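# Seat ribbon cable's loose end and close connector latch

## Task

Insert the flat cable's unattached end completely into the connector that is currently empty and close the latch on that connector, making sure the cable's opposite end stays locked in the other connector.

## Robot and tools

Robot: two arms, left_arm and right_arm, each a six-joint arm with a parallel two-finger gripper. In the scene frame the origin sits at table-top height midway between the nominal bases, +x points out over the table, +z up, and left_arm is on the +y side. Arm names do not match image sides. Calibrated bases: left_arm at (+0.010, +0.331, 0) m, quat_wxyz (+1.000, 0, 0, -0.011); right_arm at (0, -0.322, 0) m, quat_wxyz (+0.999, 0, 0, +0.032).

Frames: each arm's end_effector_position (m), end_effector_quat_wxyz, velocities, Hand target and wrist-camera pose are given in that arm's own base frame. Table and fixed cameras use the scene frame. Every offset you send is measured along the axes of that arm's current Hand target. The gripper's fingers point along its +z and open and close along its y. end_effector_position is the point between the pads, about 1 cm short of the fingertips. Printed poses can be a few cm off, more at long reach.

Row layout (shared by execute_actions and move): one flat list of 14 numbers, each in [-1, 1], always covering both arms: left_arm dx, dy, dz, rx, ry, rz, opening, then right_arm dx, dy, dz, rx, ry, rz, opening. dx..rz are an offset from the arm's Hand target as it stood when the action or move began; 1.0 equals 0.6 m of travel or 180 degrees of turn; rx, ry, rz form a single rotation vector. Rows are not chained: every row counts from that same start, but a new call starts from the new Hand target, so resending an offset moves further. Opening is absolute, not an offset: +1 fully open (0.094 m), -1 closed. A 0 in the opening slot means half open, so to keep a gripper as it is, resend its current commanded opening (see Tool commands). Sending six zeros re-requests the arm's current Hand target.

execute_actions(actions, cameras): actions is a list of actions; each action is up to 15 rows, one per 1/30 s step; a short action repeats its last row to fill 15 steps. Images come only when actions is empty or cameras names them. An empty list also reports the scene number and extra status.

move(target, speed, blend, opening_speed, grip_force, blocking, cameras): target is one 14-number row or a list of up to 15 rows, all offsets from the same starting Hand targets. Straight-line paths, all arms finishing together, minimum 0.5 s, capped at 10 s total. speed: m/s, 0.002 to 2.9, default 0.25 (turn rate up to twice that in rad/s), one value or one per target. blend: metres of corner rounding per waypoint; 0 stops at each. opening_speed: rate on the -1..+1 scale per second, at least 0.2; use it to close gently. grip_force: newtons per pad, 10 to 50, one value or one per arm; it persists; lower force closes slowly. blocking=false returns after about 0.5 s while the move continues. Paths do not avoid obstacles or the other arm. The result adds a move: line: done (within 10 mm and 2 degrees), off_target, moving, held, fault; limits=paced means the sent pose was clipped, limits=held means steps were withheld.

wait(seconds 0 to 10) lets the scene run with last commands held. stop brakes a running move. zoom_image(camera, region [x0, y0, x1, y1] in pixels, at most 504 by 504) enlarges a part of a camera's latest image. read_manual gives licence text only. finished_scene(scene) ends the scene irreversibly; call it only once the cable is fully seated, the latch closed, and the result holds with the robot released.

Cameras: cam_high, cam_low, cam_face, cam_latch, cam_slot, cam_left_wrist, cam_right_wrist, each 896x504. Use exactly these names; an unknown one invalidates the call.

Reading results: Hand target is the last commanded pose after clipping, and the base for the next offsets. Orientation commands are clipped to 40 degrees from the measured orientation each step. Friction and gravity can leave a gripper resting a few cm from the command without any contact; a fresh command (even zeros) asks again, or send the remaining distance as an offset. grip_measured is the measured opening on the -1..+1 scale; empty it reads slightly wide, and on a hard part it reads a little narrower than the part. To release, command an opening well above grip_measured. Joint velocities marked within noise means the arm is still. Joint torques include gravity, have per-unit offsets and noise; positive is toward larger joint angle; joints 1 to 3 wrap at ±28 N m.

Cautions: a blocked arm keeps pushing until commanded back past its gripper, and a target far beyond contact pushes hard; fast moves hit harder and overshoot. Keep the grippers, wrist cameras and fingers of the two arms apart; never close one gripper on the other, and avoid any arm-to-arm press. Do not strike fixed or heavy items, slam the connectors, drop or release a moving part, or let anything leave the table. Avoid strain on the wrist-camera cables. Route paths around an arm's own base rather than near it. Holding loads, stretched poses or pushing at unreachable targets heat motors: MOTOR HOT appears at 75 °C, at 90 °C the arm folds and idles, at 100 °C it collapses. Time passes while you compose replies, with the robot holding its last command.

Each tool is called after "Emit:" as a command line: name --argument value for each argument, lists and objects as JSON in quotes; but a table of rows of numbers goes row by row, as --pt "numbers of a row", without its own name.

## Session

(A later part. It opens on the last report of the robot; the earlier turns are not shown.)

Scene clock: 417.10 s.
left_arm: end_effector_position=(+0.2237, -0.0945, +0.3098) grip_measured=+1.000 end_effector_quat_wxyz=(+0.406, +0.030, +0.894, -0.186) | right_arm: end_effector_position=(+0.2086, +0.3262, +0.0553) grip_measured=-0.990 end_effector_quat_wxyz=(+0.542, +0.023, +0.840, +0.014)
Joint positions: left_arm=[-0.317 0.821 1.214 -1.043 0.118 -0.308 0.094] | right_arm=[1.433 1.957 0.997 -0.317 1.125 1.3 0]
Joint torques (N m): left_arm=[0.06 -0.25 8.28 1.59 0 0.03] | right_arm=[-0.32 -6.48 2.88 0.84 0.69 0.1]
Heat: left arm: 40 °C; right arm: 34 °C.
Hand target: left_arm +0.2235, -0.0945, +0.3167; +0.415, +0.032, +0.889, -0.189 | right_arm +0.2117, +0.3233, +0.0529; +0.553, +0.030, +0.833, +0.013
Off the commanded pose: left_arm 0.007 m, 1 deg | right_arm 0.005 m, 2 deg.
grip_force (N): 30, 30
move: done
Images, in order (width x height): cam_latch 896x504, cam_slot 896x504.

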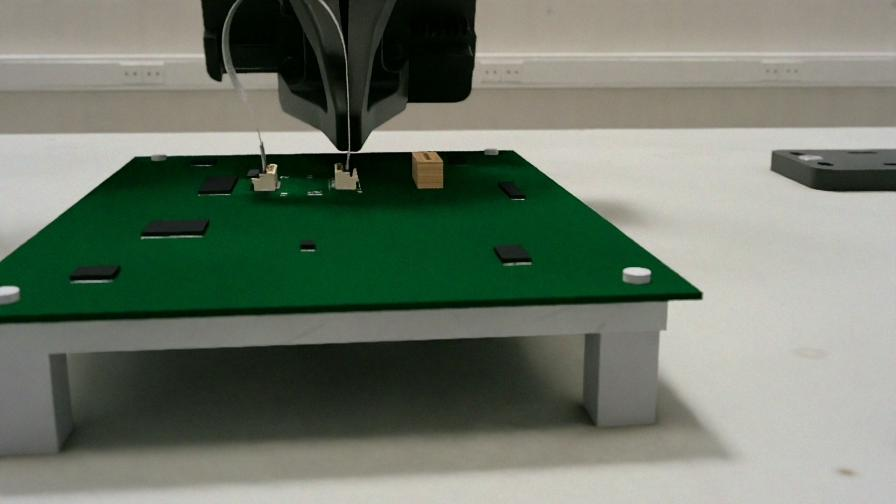

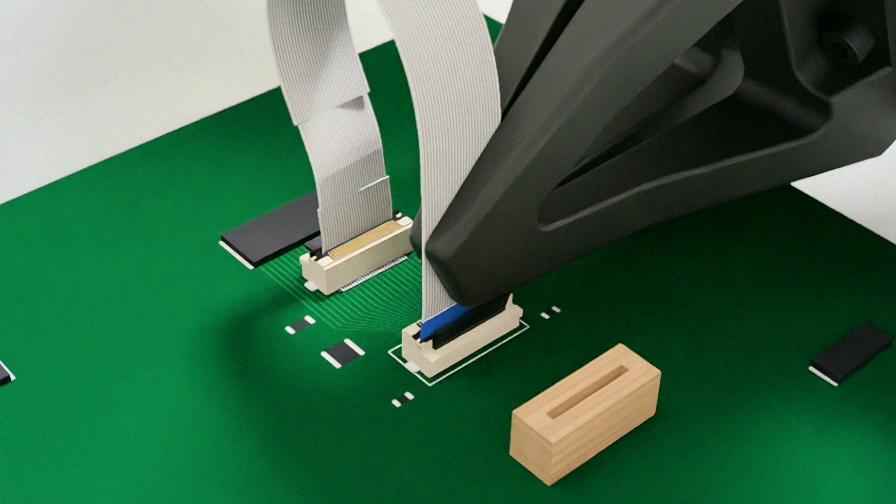

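Emit:
move --pt "0 0 0 0 0 0 1 -0.0462 0.0027 -0.0195 0 0 0 -1" --pt "0 0 0 0 0 0 1 -0.0309 0.0311 -0.0390 0 0 0 -1" --pt "0 0 0 0 0 0 1 -0.0355 0.0115 -0.0140 0 0 0 -1" --pt "0 0 0 0 0 0 1 -0.0173 0.0072 -0.0062 0 0 0 -1" --speed 0.06 --cameras '["cam_slot","cam_latch"]'

Emit:
zoom_image --camera "cam_slot" --region '[390, 250, 530, 390]'

Emit:
zoom_image --camera "cam_latch" --region '[325, 145, 385, 205]'

Scene clock: 426.83 s.
left_arm: end_effector_position=(+0.2237, -0.0945, +0.3098) grip_measured=+1.000 end_effector_quat_wxyz=(+0.406, +0.030, +0.894, -0.186) | right_arm: end_effector_position=(+0.2086, +0.3278, +0.0594) grip_measured=-0.990 end_effector_quat_wxyz=(+0.540, +0.019, +0.841, +0.007)
Joint positions: left_arm=[-0.317 0.821 1.214 -1.043 0.118 -0.308 0.094] | right_arm=[1.433 1.957 1.024 -0.366 1.123 1.306 0]
Joint torques (N m): left_arm=[-0.09 -0.28 8.28 1.55 -0.05 0.02] | right_arm=[-0.4 -7.84 3.22 0.79 0.71 0.05]
Heat: left arm: 40 °C; right arm: 34 °C.
Hand target: left_arm +0.2235, -0.0945, +0.3167; +0.415, +0.032, +0.889, -0.189 | right_arm +0.2125, +0.3269, +0.0640; +0.553, +0.030, +0.833, +0.012
Off the commanded pose: left_arm 0.007 m, 1 deg | right_arm 0.006 m, 2 deg.
grip_force (N): 30, 30
move: done
Images, in order (width x height): cam_latch 896x504, cam_slot 896x504.

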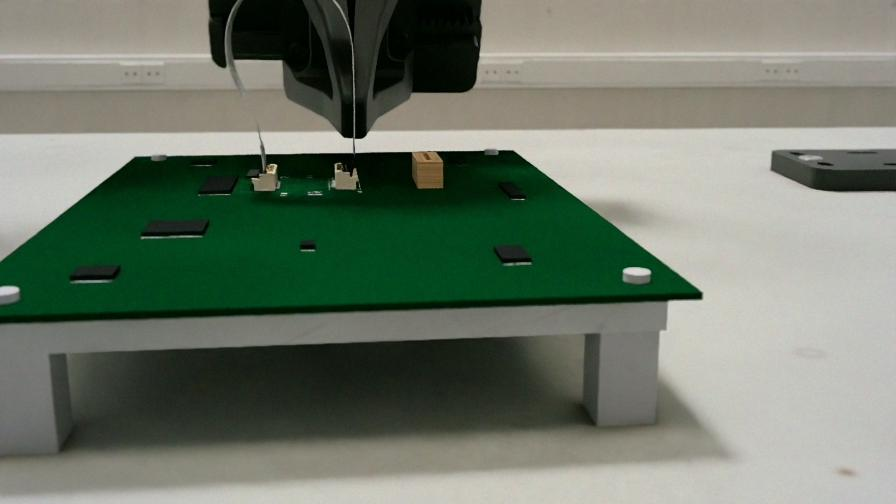

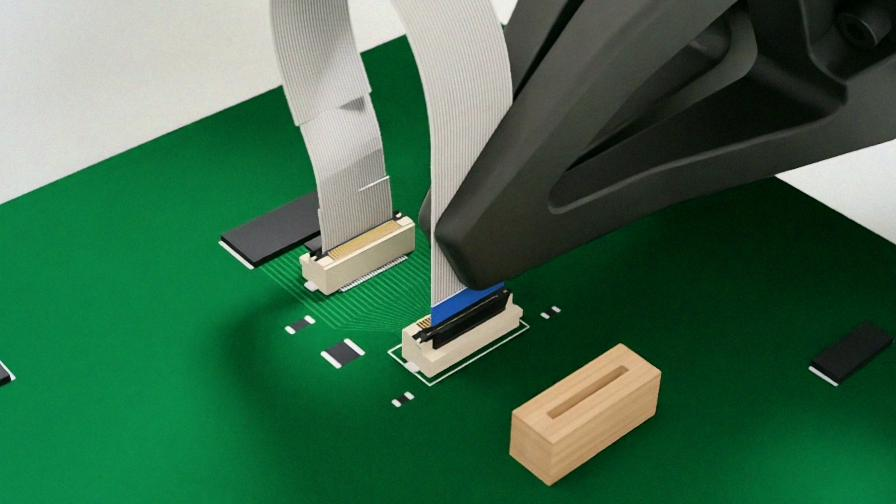

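Scaled by 3.600 from the camera's 896x504 image, which has a finer 1280x720 frame.

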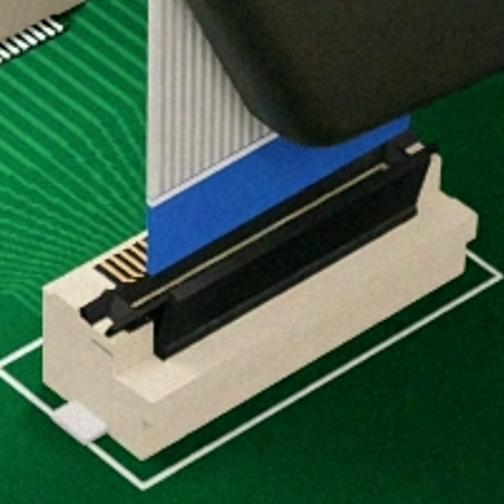

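Scaled by 8.400 from the camera's 896x504 image, which has a finer 1280x720 frame.

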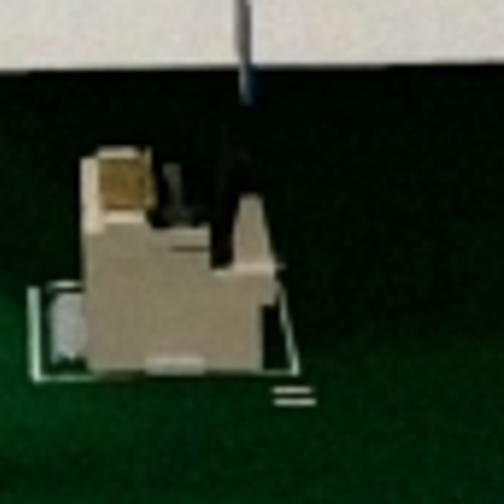

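Emit:
move --target '[0,0,0,0,0,0,1,0.0030,-0.0003,-0.0071,0,0,0,-1]' --speed 0.06

Scene clock: 429.10 s.
left_arm: end_effector_position=(+0.2237, -0.0945, +0.3098) grip_measured=+1.000 end_effector_quat_wxyz=(+0.406, +0.030, +0.894, -0.186) | right_arm: end_effector_position=(+0.2086, +0.3279, +0.0594) grip_measured=-0.990 end_effector_quat_wxyz=(+0.540, +0.026, +0.841, +0.012)
Joint positions: left_arm=[-0.317 0.821 1.214 -1.043 0.118 -0.308 0.094] | right_arm=[1.433 1.957 1.024 -0.365 1.123 1.322 0]
Joint torques (N m): left_arm=[0.06 -0.12 8.46 1.58 -0.03 0.03] | right_arm=[0.73 -7.72 3.54 0.54 0.74 0.15]
Heat: left arm: 40 °C; right arm: 34 °C.
Hand target: left_arm +0.2235, -0.0945, +0.3167; +0.415, +0.032, +0.889, -0.189 | right_arm +0.2079, +0.3269, +0.0640; +0.553, +0.030, +0.833, +0.012
Off the commanded pose: left_arm 0.007 m, 1 deg | right_arm 0.005 m, 2 deg.
grip_force (N): 30, 30
move: done

Emit:
move --target '[0,0,0,0,0,0,1,0.0001,-0.0050,-0.0010,0,0,0,-1]' --speed 0.06

Scene clock: 430.23 s.
left_arm: end_effector_position=(+0.2237, -0.0945, +0.3098) grip_measured=+1.000 end_effector_quat_wxyz=(+0.406, +0.030, +0.894, -0.186) | right_arm: end_effector_position=(+0.2072, +0.3258, +0.0573) grip_measured=-0.990 end_effector_quat_wxyz=(+0.540, +0.024, +0.842, +0.010)
Joint positions: left_arm=[-0.317 0.821 1.214 -1.043 0.118 -0.308 0.094] | right_arm=[1.436 1.957 1.015 -0.365 1.123 1.325 0]
Joint torques (N m): left_arm=[0.08 -0.24 8.29 1.57 -0.01 -0.01] | right_arm=[0.57 -8.29 3.26 0.54 0.74 0.13]
Heat: left arm: 40 °C; right arm: 34 °C.
Hand target: left_arm +0.2235, -0.0945, +0.3167; +0.415, +0.032, +0.889, -0.189 | right_arm +0.2071, +0.3241, +0.0641; +0.553, +0.030, +0.833, +0.013
Off the commanded pose: left_arm 0.007 m, 1 deg | right_arm 0.007 m, 2 deg.
grip_force (N): 30, 30
move: done

Emit:
execute_actions --actions '[]' --cameras '["cam_slot","cam_latch"]'

Emit:
zoom_image --camera "cam_slot" --region '[390, 250, 530, 390]'

Emit:
zoom_image --camera "cam_latch" --region '[325, 145, 385, 205]'

Scene clock: 431.07 s.
left_arm: end_effector_position=(+0.2237, -0.0945, +0.3098) grip_measured=+1.000 end_effector_quat_wxyz=(+0.406, +0.030, +0.894, -0.186) | right_arm: end_effector_position=(+0.2072, +0.3258, +0.0573) grip_measured=-0.990 end_effector_quat_wxyz=(+0.540, +0.024, +0.842, +0.010)
Joint positions: left_arm=[-0.317 0.821 1.214 -1.043 0.118 -0.308 0.094] | right_arm=[1.436 1.957 1.015 -0.365 1.123 1.325 0]
Joint velocities: within noise
Joint torques (N m): left_arm=[0.18 -0.16 8.49 1.58 -0.01 0.04] | right_arm=[0.55 -8.31 3.25 0.54 0.74 0.14]
Heat: left arm: 40 °C; right arm: 34 °C.
Hand target: left_arm +0.2235, -0.0945, +0.3167; +0.415, +0.032, +0.889, -0.189 | right_arm +0.2071, +0.3241, +0.0641; +0.553, +0.030, +0.833, +0.013
Tool commands: left_gripper/opening=+1.0 right_gripper/opening=-1.0
Off the commanded pose: left_arm 0.007 m, 1 deg | right_arm 0.007 m, 2 deg.
grip_force (N): 30, 30
Images, in order (width x height): cam_latch 896x504, cam_slot 896x504.

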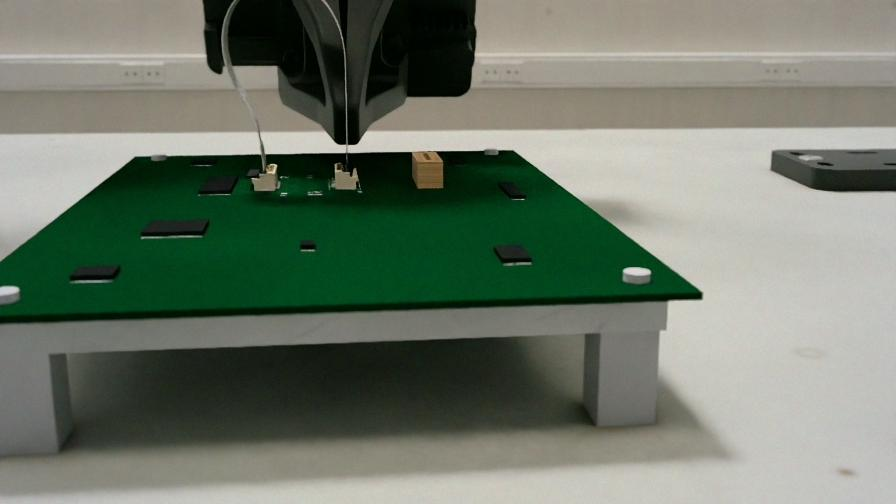

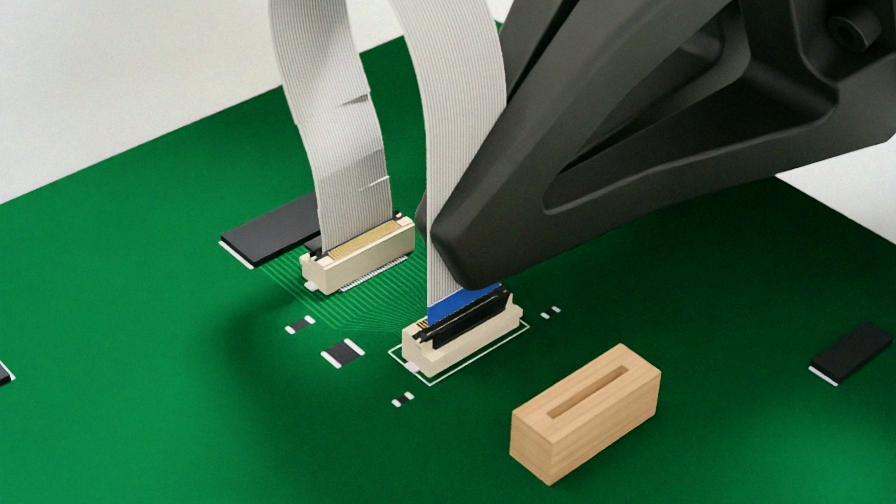

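Scaled by 3.600 from the camera's 896x504 image, which has a finer 1280x720 frame.

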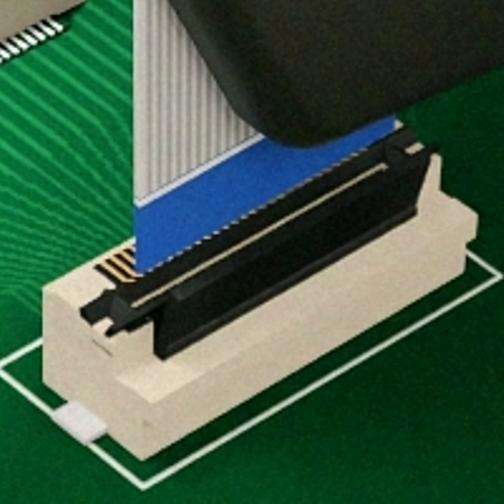

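Scaled by 8.400 from the camera's 896x504 image, which has a finer 1280x720 frame.

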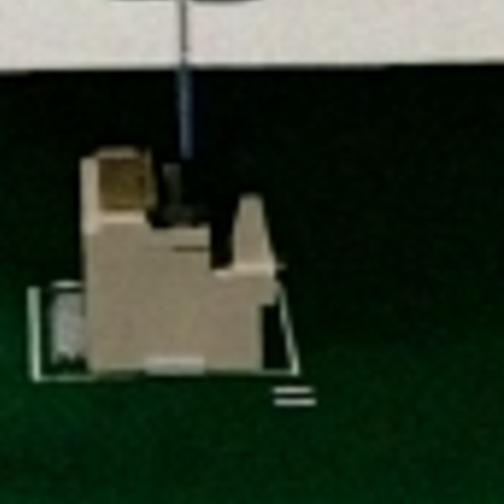

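Emit:
move --target '[0,0,0,0,0,0,1,0.0114,-0.0020,0.0049,0,0,0,-1]' --speed 0.06 --cameras '["cam_slot","cam_latch"]'

Emit:
zoom_image --camera "cam_slot" --region '[390, 250, 530, 390]'

Emit:
zoom_image --camera "cam_latch" --region '[325, 145, 385, 205]'

Scene clock: 433.60 s.
left_arm: end_effector_position=(+0.2237, -0.0945, +0.3098) grip_measured=+1.000 end_effector_quat_wxyz=(+0.406, +0.030, +0.894, -0.186) | right_arm: end_effector_position=(+0.2069, +0.3229, +0.0550) grip_measured=-0.990 end_effector_quat_wxyz=(+0.540, +0.022, +0.842, +0.007)
Joint positions: left_arm=[-0.317 0.821 1.214 -1.043 0.118 -0.308 0.094] | right_arm=[1.436 1.957 1.005 -0.362 1.124 1.327 0]
Joint torques (N m): left_arm=[0.06 -0.27 8.17 1.58 -0.02 -0.02] | right_arm=[0.55 -7.04 3.12 0.76 0.74 0.15]
Heat: left arm: 40 °C; right arm: 34 °C.
Hand target: left_arm +0.2235, -0.0945, +0.3167; +0.415, +0.032, +0.889, -0.189 | right_arm +0.2071, +0.3232, +0.0565; +0.553, +0.030, +0.833, +0.012
Off the commanded pose: left_arm 0.007 m, 1 deg | right_arm 0.002 m, 2 deg.
grip_force (N): 30, 30
move: done
Images, in order (width x height): cam_latch 896x504, cam_slot 896x504.

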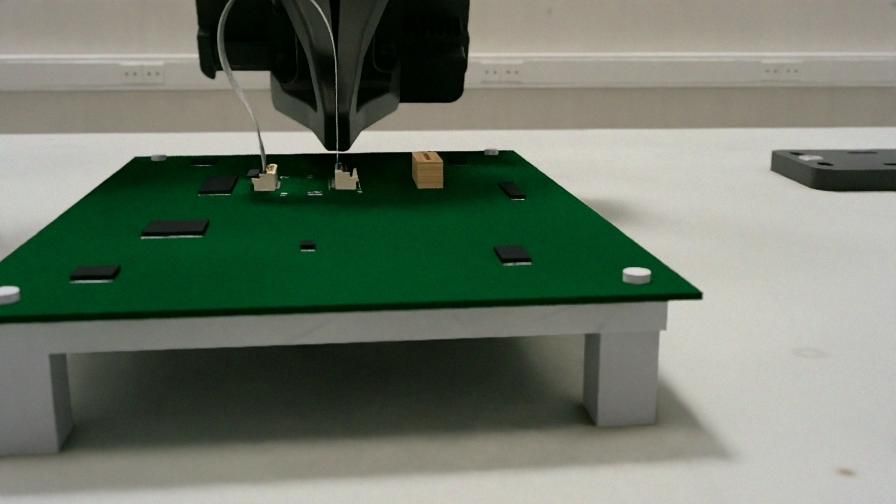

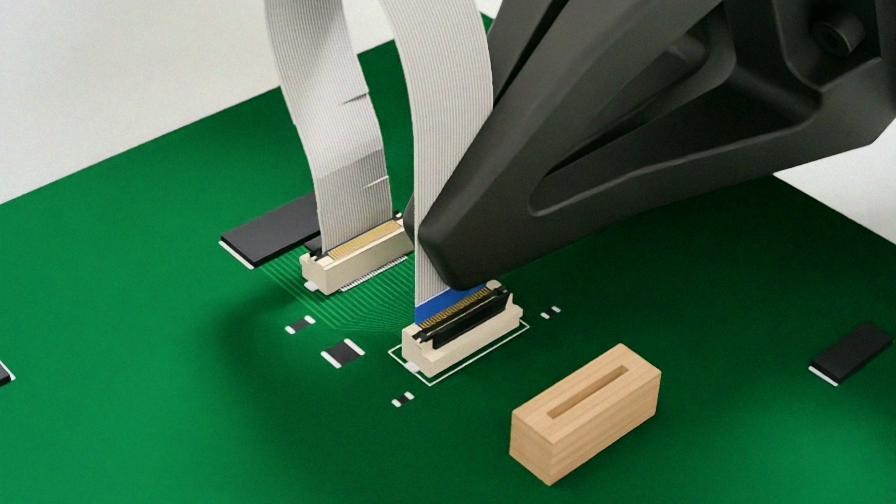

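Scaled by 3.600 from the camera's 896x504 image, which has a finer 1280x720 frame.

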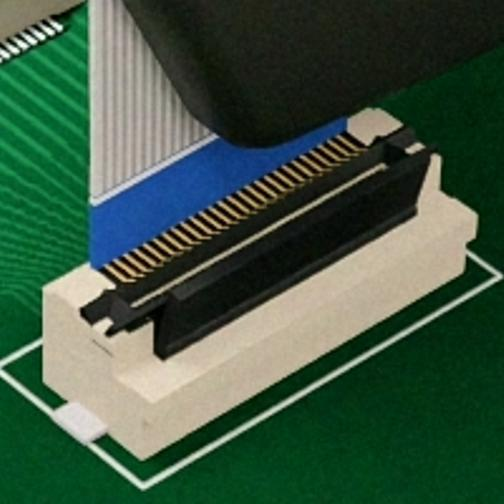

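Scaled by 8.400 from the camera's 896x504 image, which has a finer 1280x720 frame.

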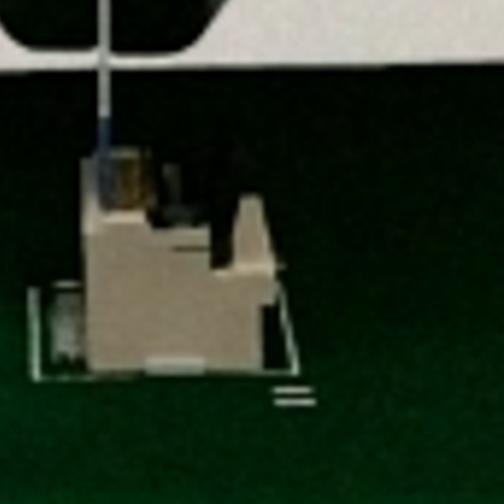

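Emit:
move --target '[0,0,0,0,0,0,1,-0.0041,0.0086,-0.0020,0,0,0,-1]' --speed 0.06

Scene clock: 436.93 s.
left_arm: end_effector_position=(+0.2237, -0.0945, +0.3098) grip_measured=+1.000 end_effector_quat_wxyz=(+0.406, +0.030, +0.894, -0.186) | right_arm: end_effector_position=(+0.2069, +0.3229, +0.0550) grip_measured=-0.990 end_effector_quat_wxyz=(+0.540, +0.023, +0.842, +0.007)
Joint positions: left_arm=[-0.317 0.821 1.214 -1.043 0.118 -0.308 0.094] | right_arm=[1.436 1.957 1.004 -0.362 1.124 1.328 0]
Joint torques (N m): left_arm=[0.14 -0.27 8.32 1.6 -0.08 0.04] | right_arm=[0.72 -6.56 5.18 0.58 0.74 0.15]
Heat: left arm: 40 °C; right arm: 34 °C.
Hand target: left_arm +0.2235, -0.0945, +0.3167; +0.415, +0.032, +0.889, -0.189 | right_arm +0.2071, +0.3282, +0.0595; +0.553, +0.030, +0.833, +0.012
Off the commanded pose: left_arm 0.007 m, 1 deg | right_arm 0.007 m, 2 deg.
grip_force (N): 30, 30
move: done

Emit:
move --target '[0,0,0,0,0,0,1,-0.0015,0.0026,-0.0007,0,0,0,-1]' --speed 0.06

Scene clock: 438.50 s.
left_arm: end_effector_position=(+0.2237, -0.0945, +0.3098) grip_measured=+1.000 end_effector_quat_wxyz=(+0.406, +0.030, +0.894, -0.186) | right_arm: end_effector_position=(+0.2072, +0.3249, +0.0565) grip_measured=-0.990 end_effector_quat_wxyz=(+0.540, +0.025, +0.841, +0.010)
Joint positions: left_arm=[-0.317 0.821 1.214 -1.043 0.118 -0.308 0.094] | right_arm=[1.436 1.957 1.011 -0.362 1.124 1.328 0]
Joint torques (N m): left_arm=[-0.03 -0.25 8.38 1.61 -0.03 0.05] | right_arm=[0.76 -6.49 5.34 0.53 0.73 0.15]
Heat: left arm: 40 °C; right arm: 34 °C.
Hand target: left_arm +0.2235, -0.0945, +0.3167; +0.415, +0.032, +0.889, -0.189 | right_arm +0.2072, +0.3297, +0.0606; +0.553, +0.030, +0.833, +0.012
Off the commanded pose: left_arm 0.007 m, 1 deg | right_arm 0.006 m, 2 deg.
grip_force (N): 30, 30
move: done

Emit:
move --target '[0,0,0,0,0,0,1,0.0002,0.0013,0.0001,0,0,0,-1]' --speed 0.06

Scene clock: 440.20 s.
left_arm: end_effector_position=(+0.2237, -0.0945, +0.3098) grip_measured=+1.000 end_effector_quat_wxyz=(+0.406, +0.030, +0.894, -0.186) | right_arm: end_effector_position=(+0.2066, +0.3260, +0.0557) grip_measured=-0.990 end_effector_quat_wxyz=(+0.540, +0.023, +0.841, +0.010)
Joint positions: left_arm=[-0.317 0.821 1.214 -1.043 0.118 -0.308 0.094] | right_arm=[1.438 1.962 1.014 -0.362 1.126 1.329 0]
Joint torques (N m): left_arm=[0.05 -0.29 8.16 1.58 -0.01 0.01] | right_arm=[0.58 -6.68 5.34 0.51 0.73 0.15]
Heat: left arm: 40 °C; right arm: 34 °C.
Hand target: left_arm +0.2235, -0.0945, +0.3167; +0.415, +0.032, +0.889, -0.189 | right_arm +0.2072, +0.3305, +0.0605; +0.553, +0.030, +0.833, +0.012
Off the commanded pose: left_arm 0.007 m, 1 deg | right_arm 0.007 m, 2 deg.
grip_force (N): 30, 30
move: done

Emit:
wait --seconds 0.2 --cameras '["cam_slot","cam_latch"]'

Emit:
zoom_image --camera "cam_slot" --region '[390, 250, 530, 390]'

Emit:
zoom_image --camera "cam_latch" --region '[325, 145, 385, 205]'

Scene clock: 441.20 s.
left_arm: end_effector_position=(+0.2237, -0.0945, +0.3098) grip_measured=+1.000 end_effector_quat_wxyz=(+0.406, +0.030, +0.894, -0.186) | right_arm: end_effector_position=(+0.2066, +0.3260, +0.0557) grip_measured=-0.990 end_effector_quat_wxyz=(+0.540, +0.023, +0.841, +0.010)
Joint positions: left_arm=[-0.317 0.821 1.214 -1.043 0.118 -0.308 0.094] | right_arm=[1.438 1.962 1.014 -0.362 1.126 1.329 0]
Joint torques (N m): left_arm=[0.06 -0.1 8.27 1.58 -0.03 0] | right_arm=[0.58 -6.69 5.34 0.51 0.73 0.15]
Heat: left arm: 40 °C; right arm: 34 °C.
Hand target: left_arm +0.2235, -0.0945, +0.3167; +0.415, +0.032, +0.889, -0.189 | right_arm +0.2072, +0.3305, +0.0605; +0.553, +0.030, +0.833, +0.012
Tool commands: left_gripper/opening=+1.0 right_gripper/opening=-1.0
Off the commanded pose: left_arm 0.007 m, 1 deg | right_arm 0.007 m, 2 deg.
grip_force (N): 30, 30
wait: 0.20 s; at rest from the start
Images, in order (width x height): cam_latch 896x504, cam_slot 896x504.

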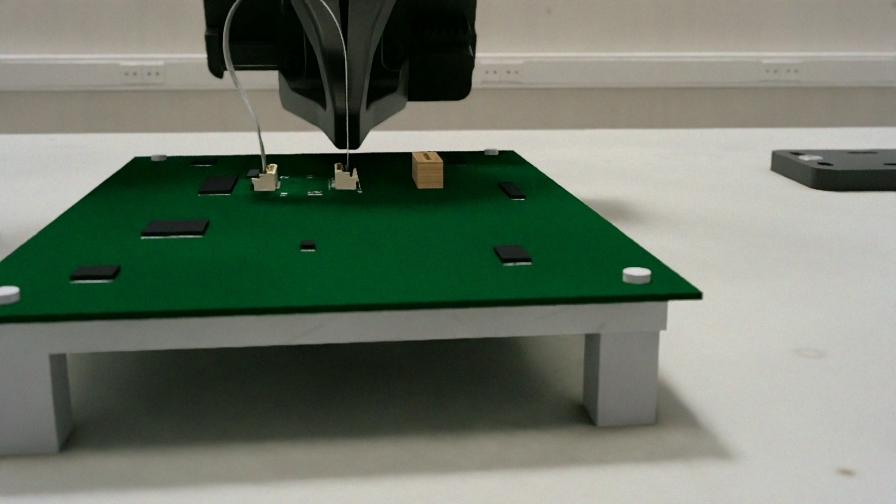

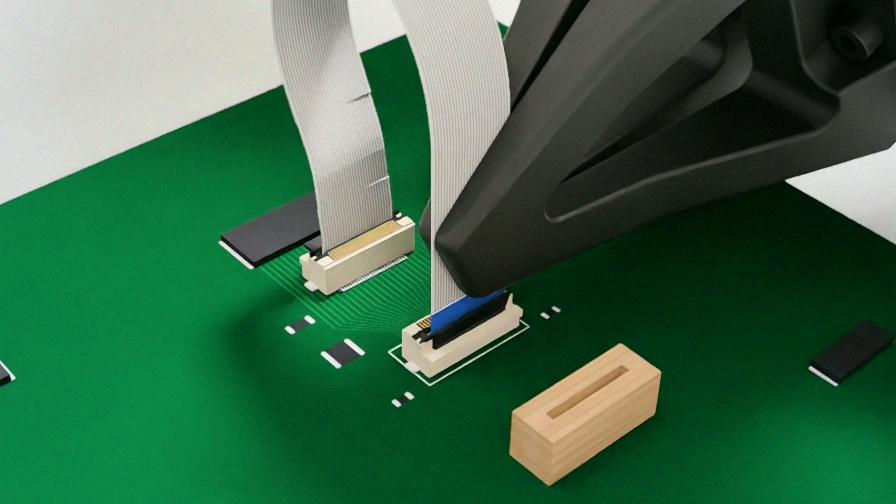

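Scaled by 3.600 from the camera's 896x504 image, which has a finer 1280x720 frame.

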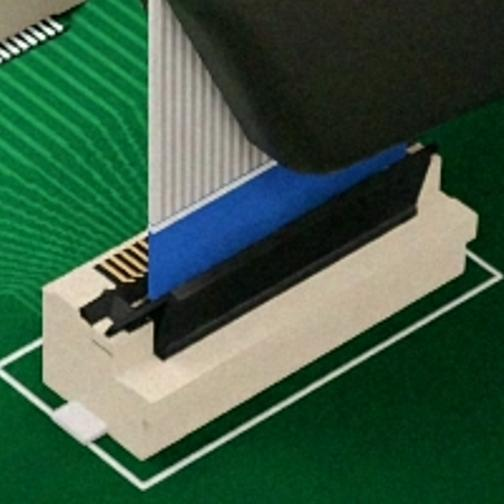

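Scaled by 8.400 from the camera's 896x504 image, which has a finer 1280x720 frame.

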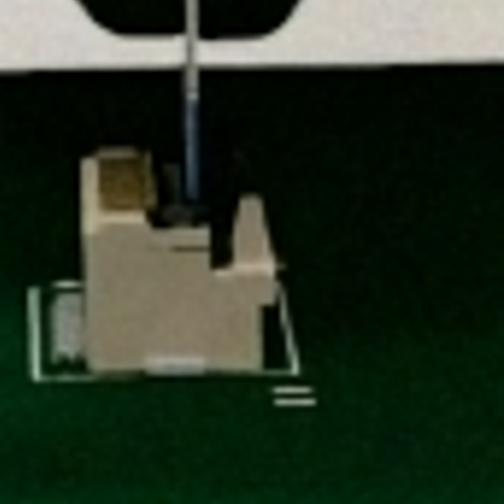

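Emit:
move --target '[0,0,0,0,0,0,1,0.0028,-0.0007,0.0018,0,0,0,-1]' --speed 0.06 --cameras '["cam_slot","cam_latch"]'

Emit:
zoom_image --camera "cam_slot" --region '[390, 250, 530, 390]'

Emit:
zoom_image --camera "cam_latch" --region '[325, 145, 385, 205]'

Scene clock: 444.33 s.
left_arm: end_effector_position=(+0.2237, -0.0945, +0.3098) grip_measured=+1.000 end_effector_quat_wxyz=(+0.406, +0.030, +0.894, -0.186) | right_arm: end_effector_position=(+0.2066, +0.3257, +0.0545) grip_measured=-0.990 end_effector_quat_wxyz=(+0.540, +0.022, +0.841, +0.008)
Joint positions: left_arm=[-0.317 0.821 1.214 -1.043 0.118 -0.308 0.094] | right_arm=[1.438 1.967 1.014 -0.362 1.127 1.329 0]
Joint torques (N m): left_arm=[-0.09 -0.29 8.25 1.63 -0.02 0.02] | right_arm=[0.5 -6.72 5.03 0.59 0.72 0.13]
Heat: left arm: 40 °C; right arm: 34 °C.
Hand target: left_arm +0.2235, -0.0945, +0.3167; +0.415, +0.032, +0.889, -0.189 | right_arm +0.2075, +0.3302, +0.0586; +0.553, +0.030, +0.833, +0.012
Off the commanded pose: left_arm 0.007 m, 1 deg | right_arm 0.006 m, 2 deg.
grip_force (N): 30, 30
move: done
Images, in order (width x height): cam_latch 896x504, cam_slot 896x504.

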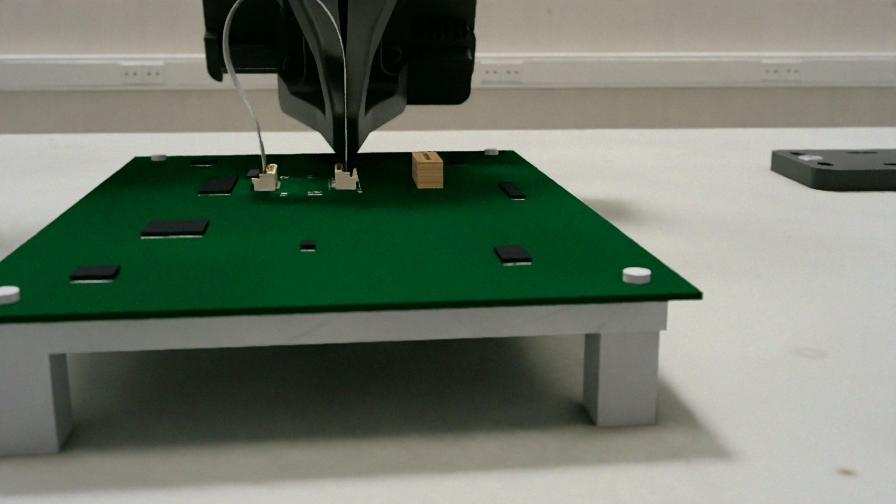

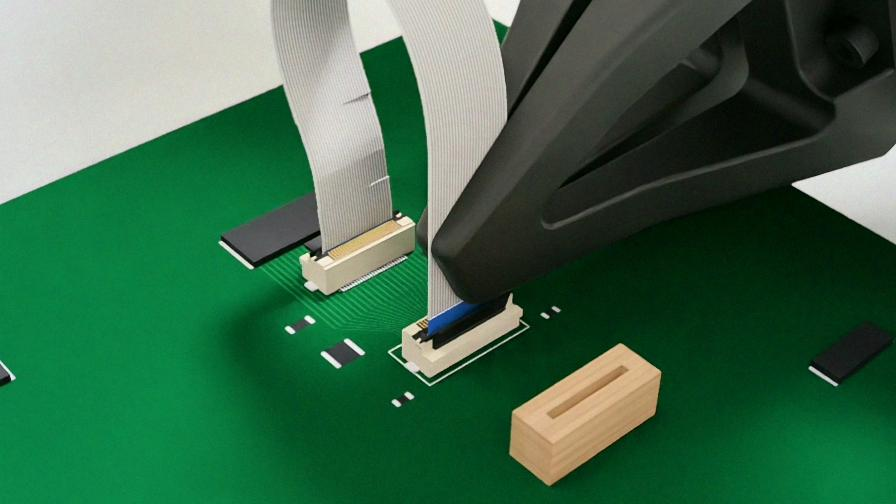

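Scaled by 3.600 from the camera's 896x504 image, which has a finer 1280x720 frame.

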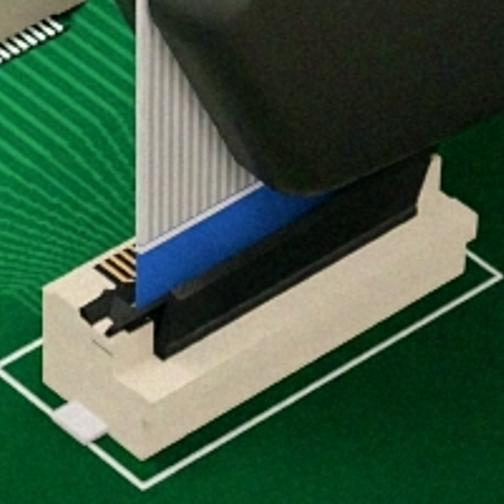

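Scaled by 8.400 from the camera's 896x504 image, which has a finer 1280x720 frame.

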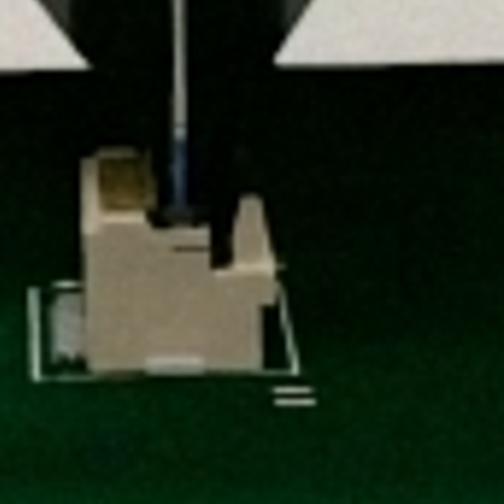

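Emit:
move --target '[0,0,0,0,0,0,1,0.0031,-0.0002,0.0013,0,0,0,-1]' --speed 0.02 --cameras '["cam_latch","cam_slot"]'

Scene clock: 450.77 s.
left_arm: end_effector_position=(+0.2237, -0.0945, +0.3098) grip_measured=+1.000 end_effector_quat_wxyz=(+0.406, +0.030, +0.894, -0.186) | right_arm: end_effector_position=(+0.2066, +0.3254, +0.0530) grip_measured=-0.990 end_effector_quat_wxyz=(+0.540, +0.021, +0.841, +0.006)
Joint positions: left_arm=[-0.317 0.821 1.214 -1.043 0.118 -0.308 0.094] | right_arm=[1.438 1.971 1.014 -0.362 1.127 1.329 0]
Joint torques (N m): left_arm=[0.16 -0.1 8.4 1.6 -0.01 0.03] | right_arm=[0.49 -6.69 4.82 0.64 0.72 0.14]
Heat: left arm: 40 °C; right arm: 34 °C.
Hand target: left_arm +0.2235, -0.0945, +0.3167; +0.415, +0.032, +0.889, -0.189 | right_arm +0.2075, +0.3302, +0.0566; +0.553, +0.030, +0.833, +0.012
Off the commanded pose: left_arm 0.007 m, 1 deg | right_arm 0.006 m, 2 deg.
grip_force (N): 30, 30
move: done
Images, in order (width x height): cam_latch 896x504, cam_slot 896x504.

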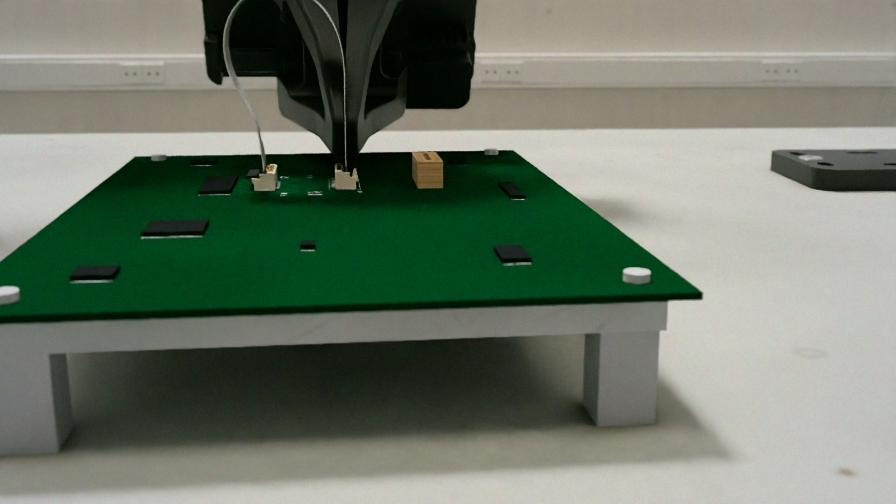

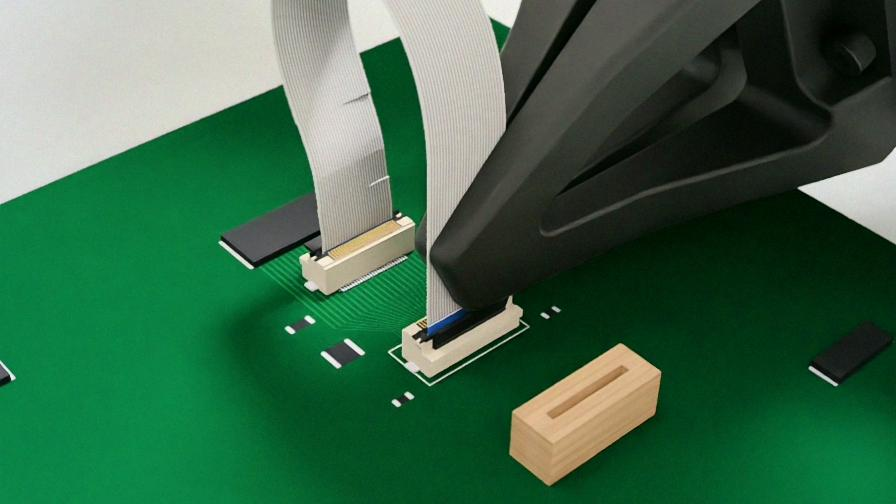

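Emit:
zoom_image --camera "cam_slot" --region '[390, 250, 530, 390]'

Emit:
zoom_image --camera "cam_latch" --region '[325, 145, 385, 205]'

Scaled by 3.600 from the camera's 896x504 image, which has a finer 1280x720 frame.

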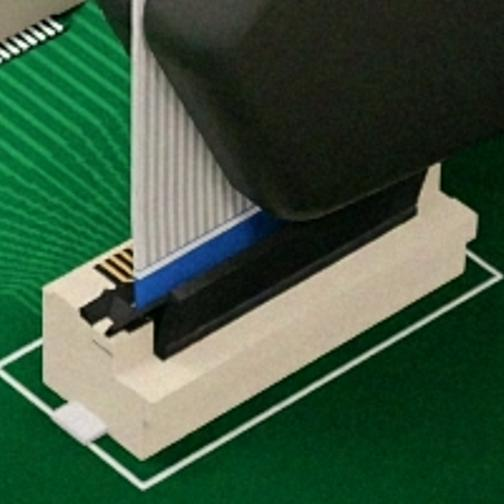

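Scaled by 8.400 from the camera's 896x504 image, which has a finer 1280x720 frame.

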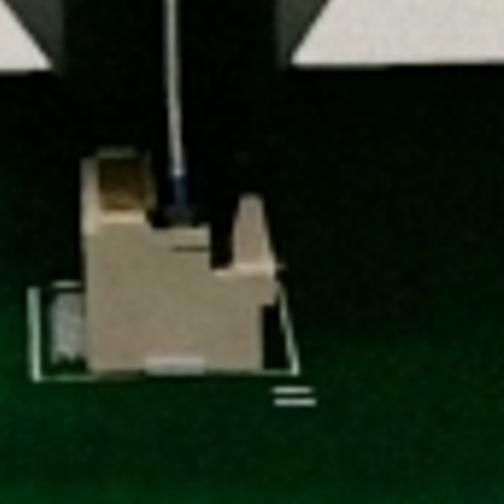

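Emit:
move --target '[0,0,0,0,0,0,1,0.0031,-0.0002,0.0013,0,0,0,-1]' --speed 0.02 --cameras '["cam_latch","cam_slot"]'

Emit:
zoom_image --camera "cam_slot" --region '[390, 250, 530, 390]'

Emit:
zoom_image --camera "cam_latch" --region '[325, 145, 385, 205]'

Scene clock: 453.87 s.
left_arm: end_effector_position=(+0.2237, -0.0945, +0.3098) grip_measured=+1.000 end_effector_quat_wxyz=(+0.406, +0.030, +0.894, -0.186) | right_arm: end_effector_position=(+0.2068, +0.3252, +0.0523) grip_measured=-0.990 end_effector_quat_wxyz=(+0.541, +0.021, +0.841, +0.005)
Joint positions: left_arm=[-0.317 0.821 1.214 -1.043 0.118 -0.308 0.094] | right_arm=[1.438 1.974 1.014 -0.36 1.129 1.329 0]
Joint torques (N m): left_arm=[0.13 -0.18 8.39 1.58 -0.01 0.03] | right_arm=[0.5 -6.53 4.64 0.7 0.7 0.14]
Heat: left arm: 40 °C; right arm: 34 °C.
Hand target: left_arm +0.2235, -0.0945, +0.3167; +0.415, +0.032, +0.889, -0.189 | right_arm +0.2075, +0.3302, +0.0546; +0.553, +0.030, +0.833, +0.013
Off the commanded pose: left_arm 0.007 m, 1 deg | right_arm 0.005 m, 2 deg.
grip_force (N): 30, 30
move: done
Images, in order (width x height): cam_latch 896x504, cam_slot 896x504.

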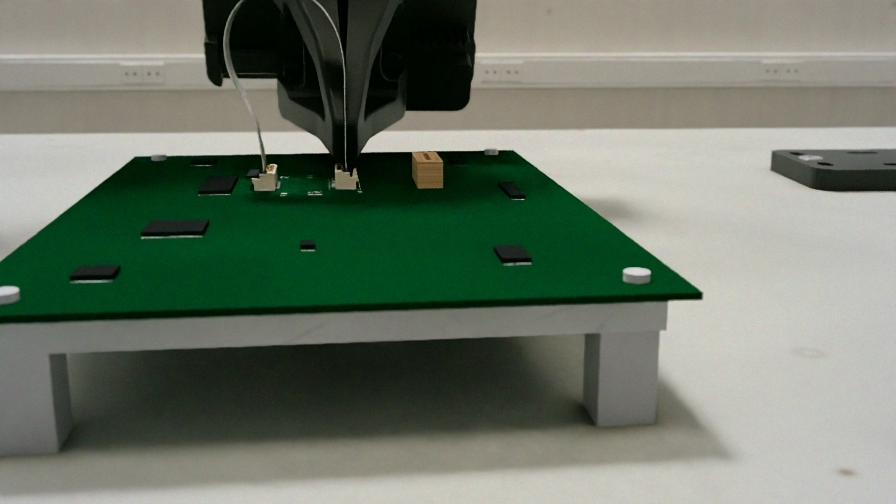

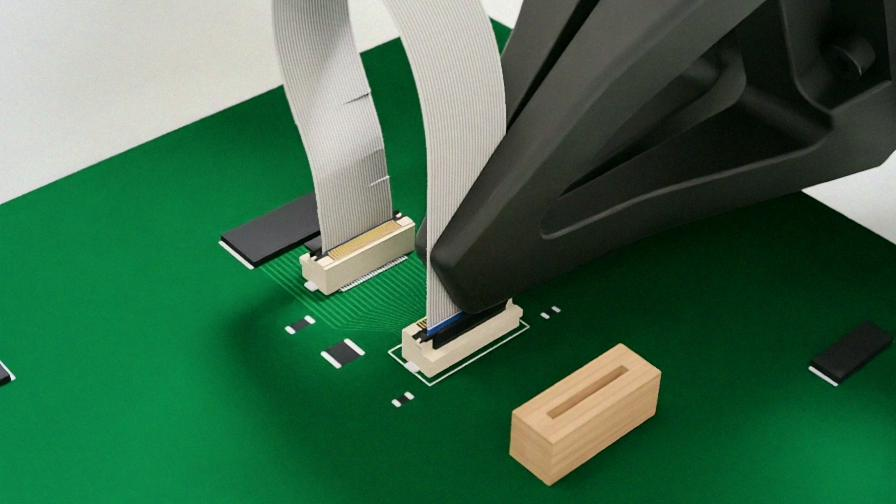

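Scaled by 3.600 from the camera's 896x504 image, which has a finer 1280x720 frame.

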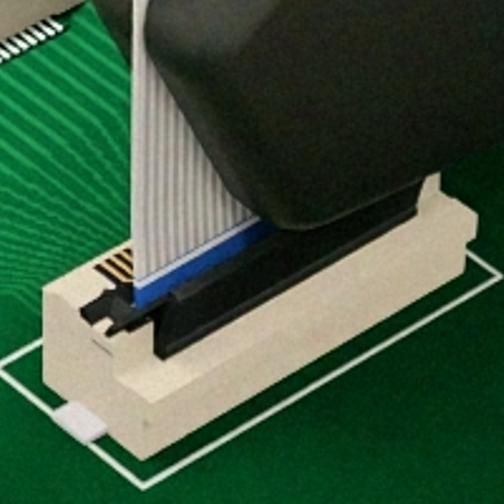

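Scaled by 8.400 from the camera's 896x504 image, which has a finer 1280x720 frame.

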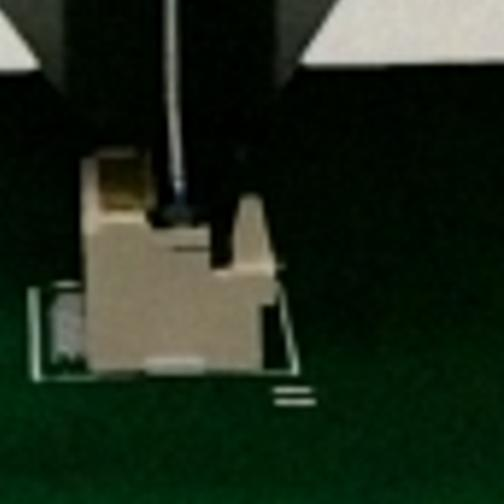

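Emit:
move --target '[0,0,0,0,0,0,1,0.0031,-0.0002,0.0013,0,0,0,-1]' --speed 0.02 --cameras '["cam_latch","cam_slot"]'

Emit:
zoom_image --camera "cam_slot" --region '[390, 250, 530, 390]'

Emit:
zoom_image --camera "cam_latch" --region '[325, 145, 385, 205]'

Scene clock: 455.43 s.
left_arm: end_effector_position=(+0.2237, -0.0945, +0.3098) grip_measured=+1.000 end_effector_quat_wxyz=(+0.406, +0.030, +0.894, -0.186) | right_arm: end_effector_position=(+0.2068, +0.3254, +0.0521) grip_measured=-0.990 end_effector_quat_wxyz=(+0.543, +0.021, +0.839, +0.005)
Joint positions: left_arm=[-0.317 0.821 1.214 -1.043 0.118 -0.308 0.094] | right_arm=[1.44 1.978 1.014 -0.357 1.134 1.329 0]
Joint torques (N m): left_arm=[0.09 -0.21 8.4 1.56 -0.03 -0.01] | right_arm=[0.38 -6.39 4.44 0.73 0.65 0.15]
Heat: left arm: 40 °C; right arm: 34 °C.
Hand target: left_arm +0.2235, -0.0945, +0.3167; +0.415, +0.032, +0.889, -0.189 | right_arm +0.2076, +0.3301, +0.0524; +0.553, +0.030, +0.833, +0.012
Off the commanded pose: left_arm 0.007 m, 1 deg | right_arm 0.005 m, 2 deg.
grip_force (N): 30, 30
move: done
Images, in order (width x height): cam_latch 896x504, cam_slot 896x504.

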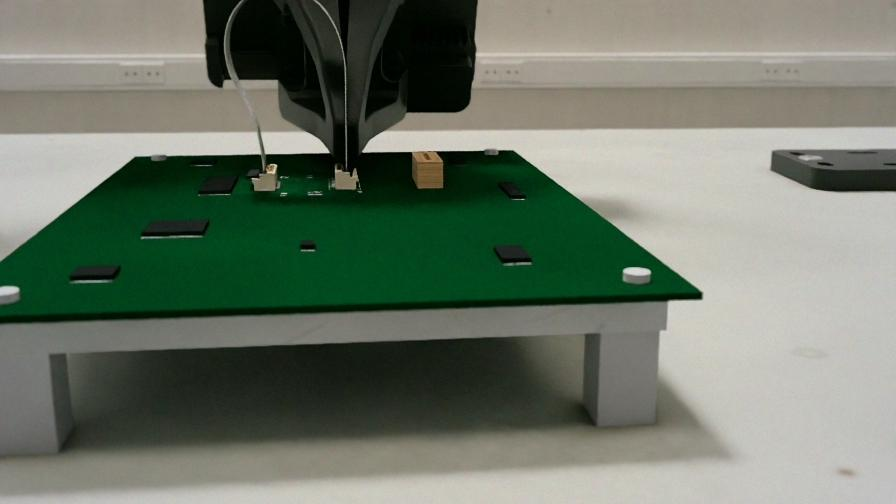

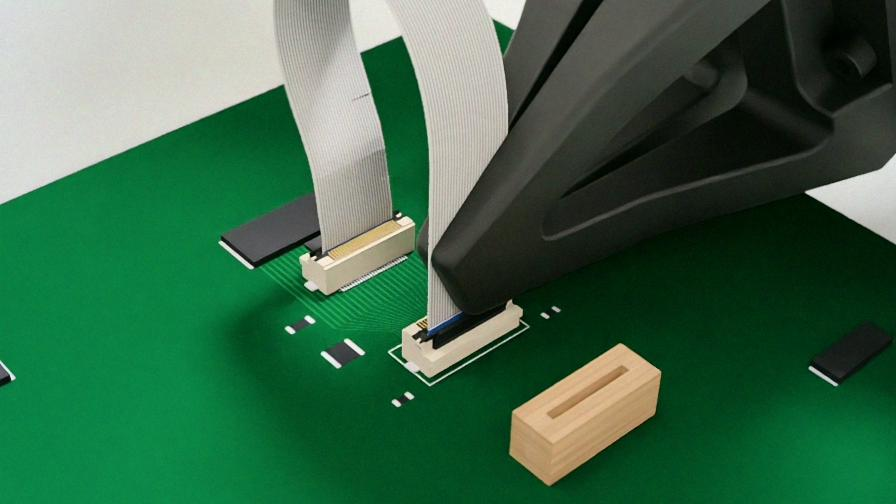

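Scaled by 3.600 from the camera's 896x504 image, which has a finer 1280x720 frame.

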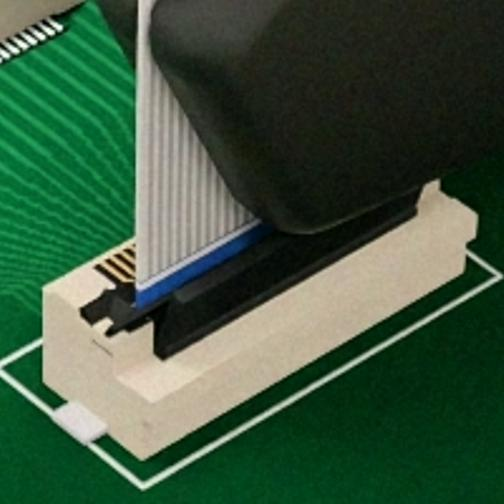

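Scaled by 8.400 from the camera's 896x504 image, which has a finer 1280x720 frame.

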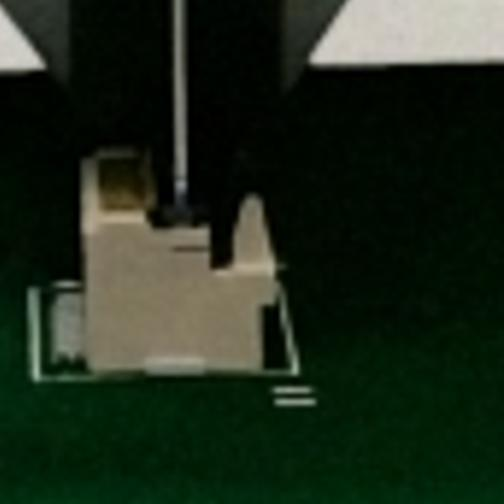

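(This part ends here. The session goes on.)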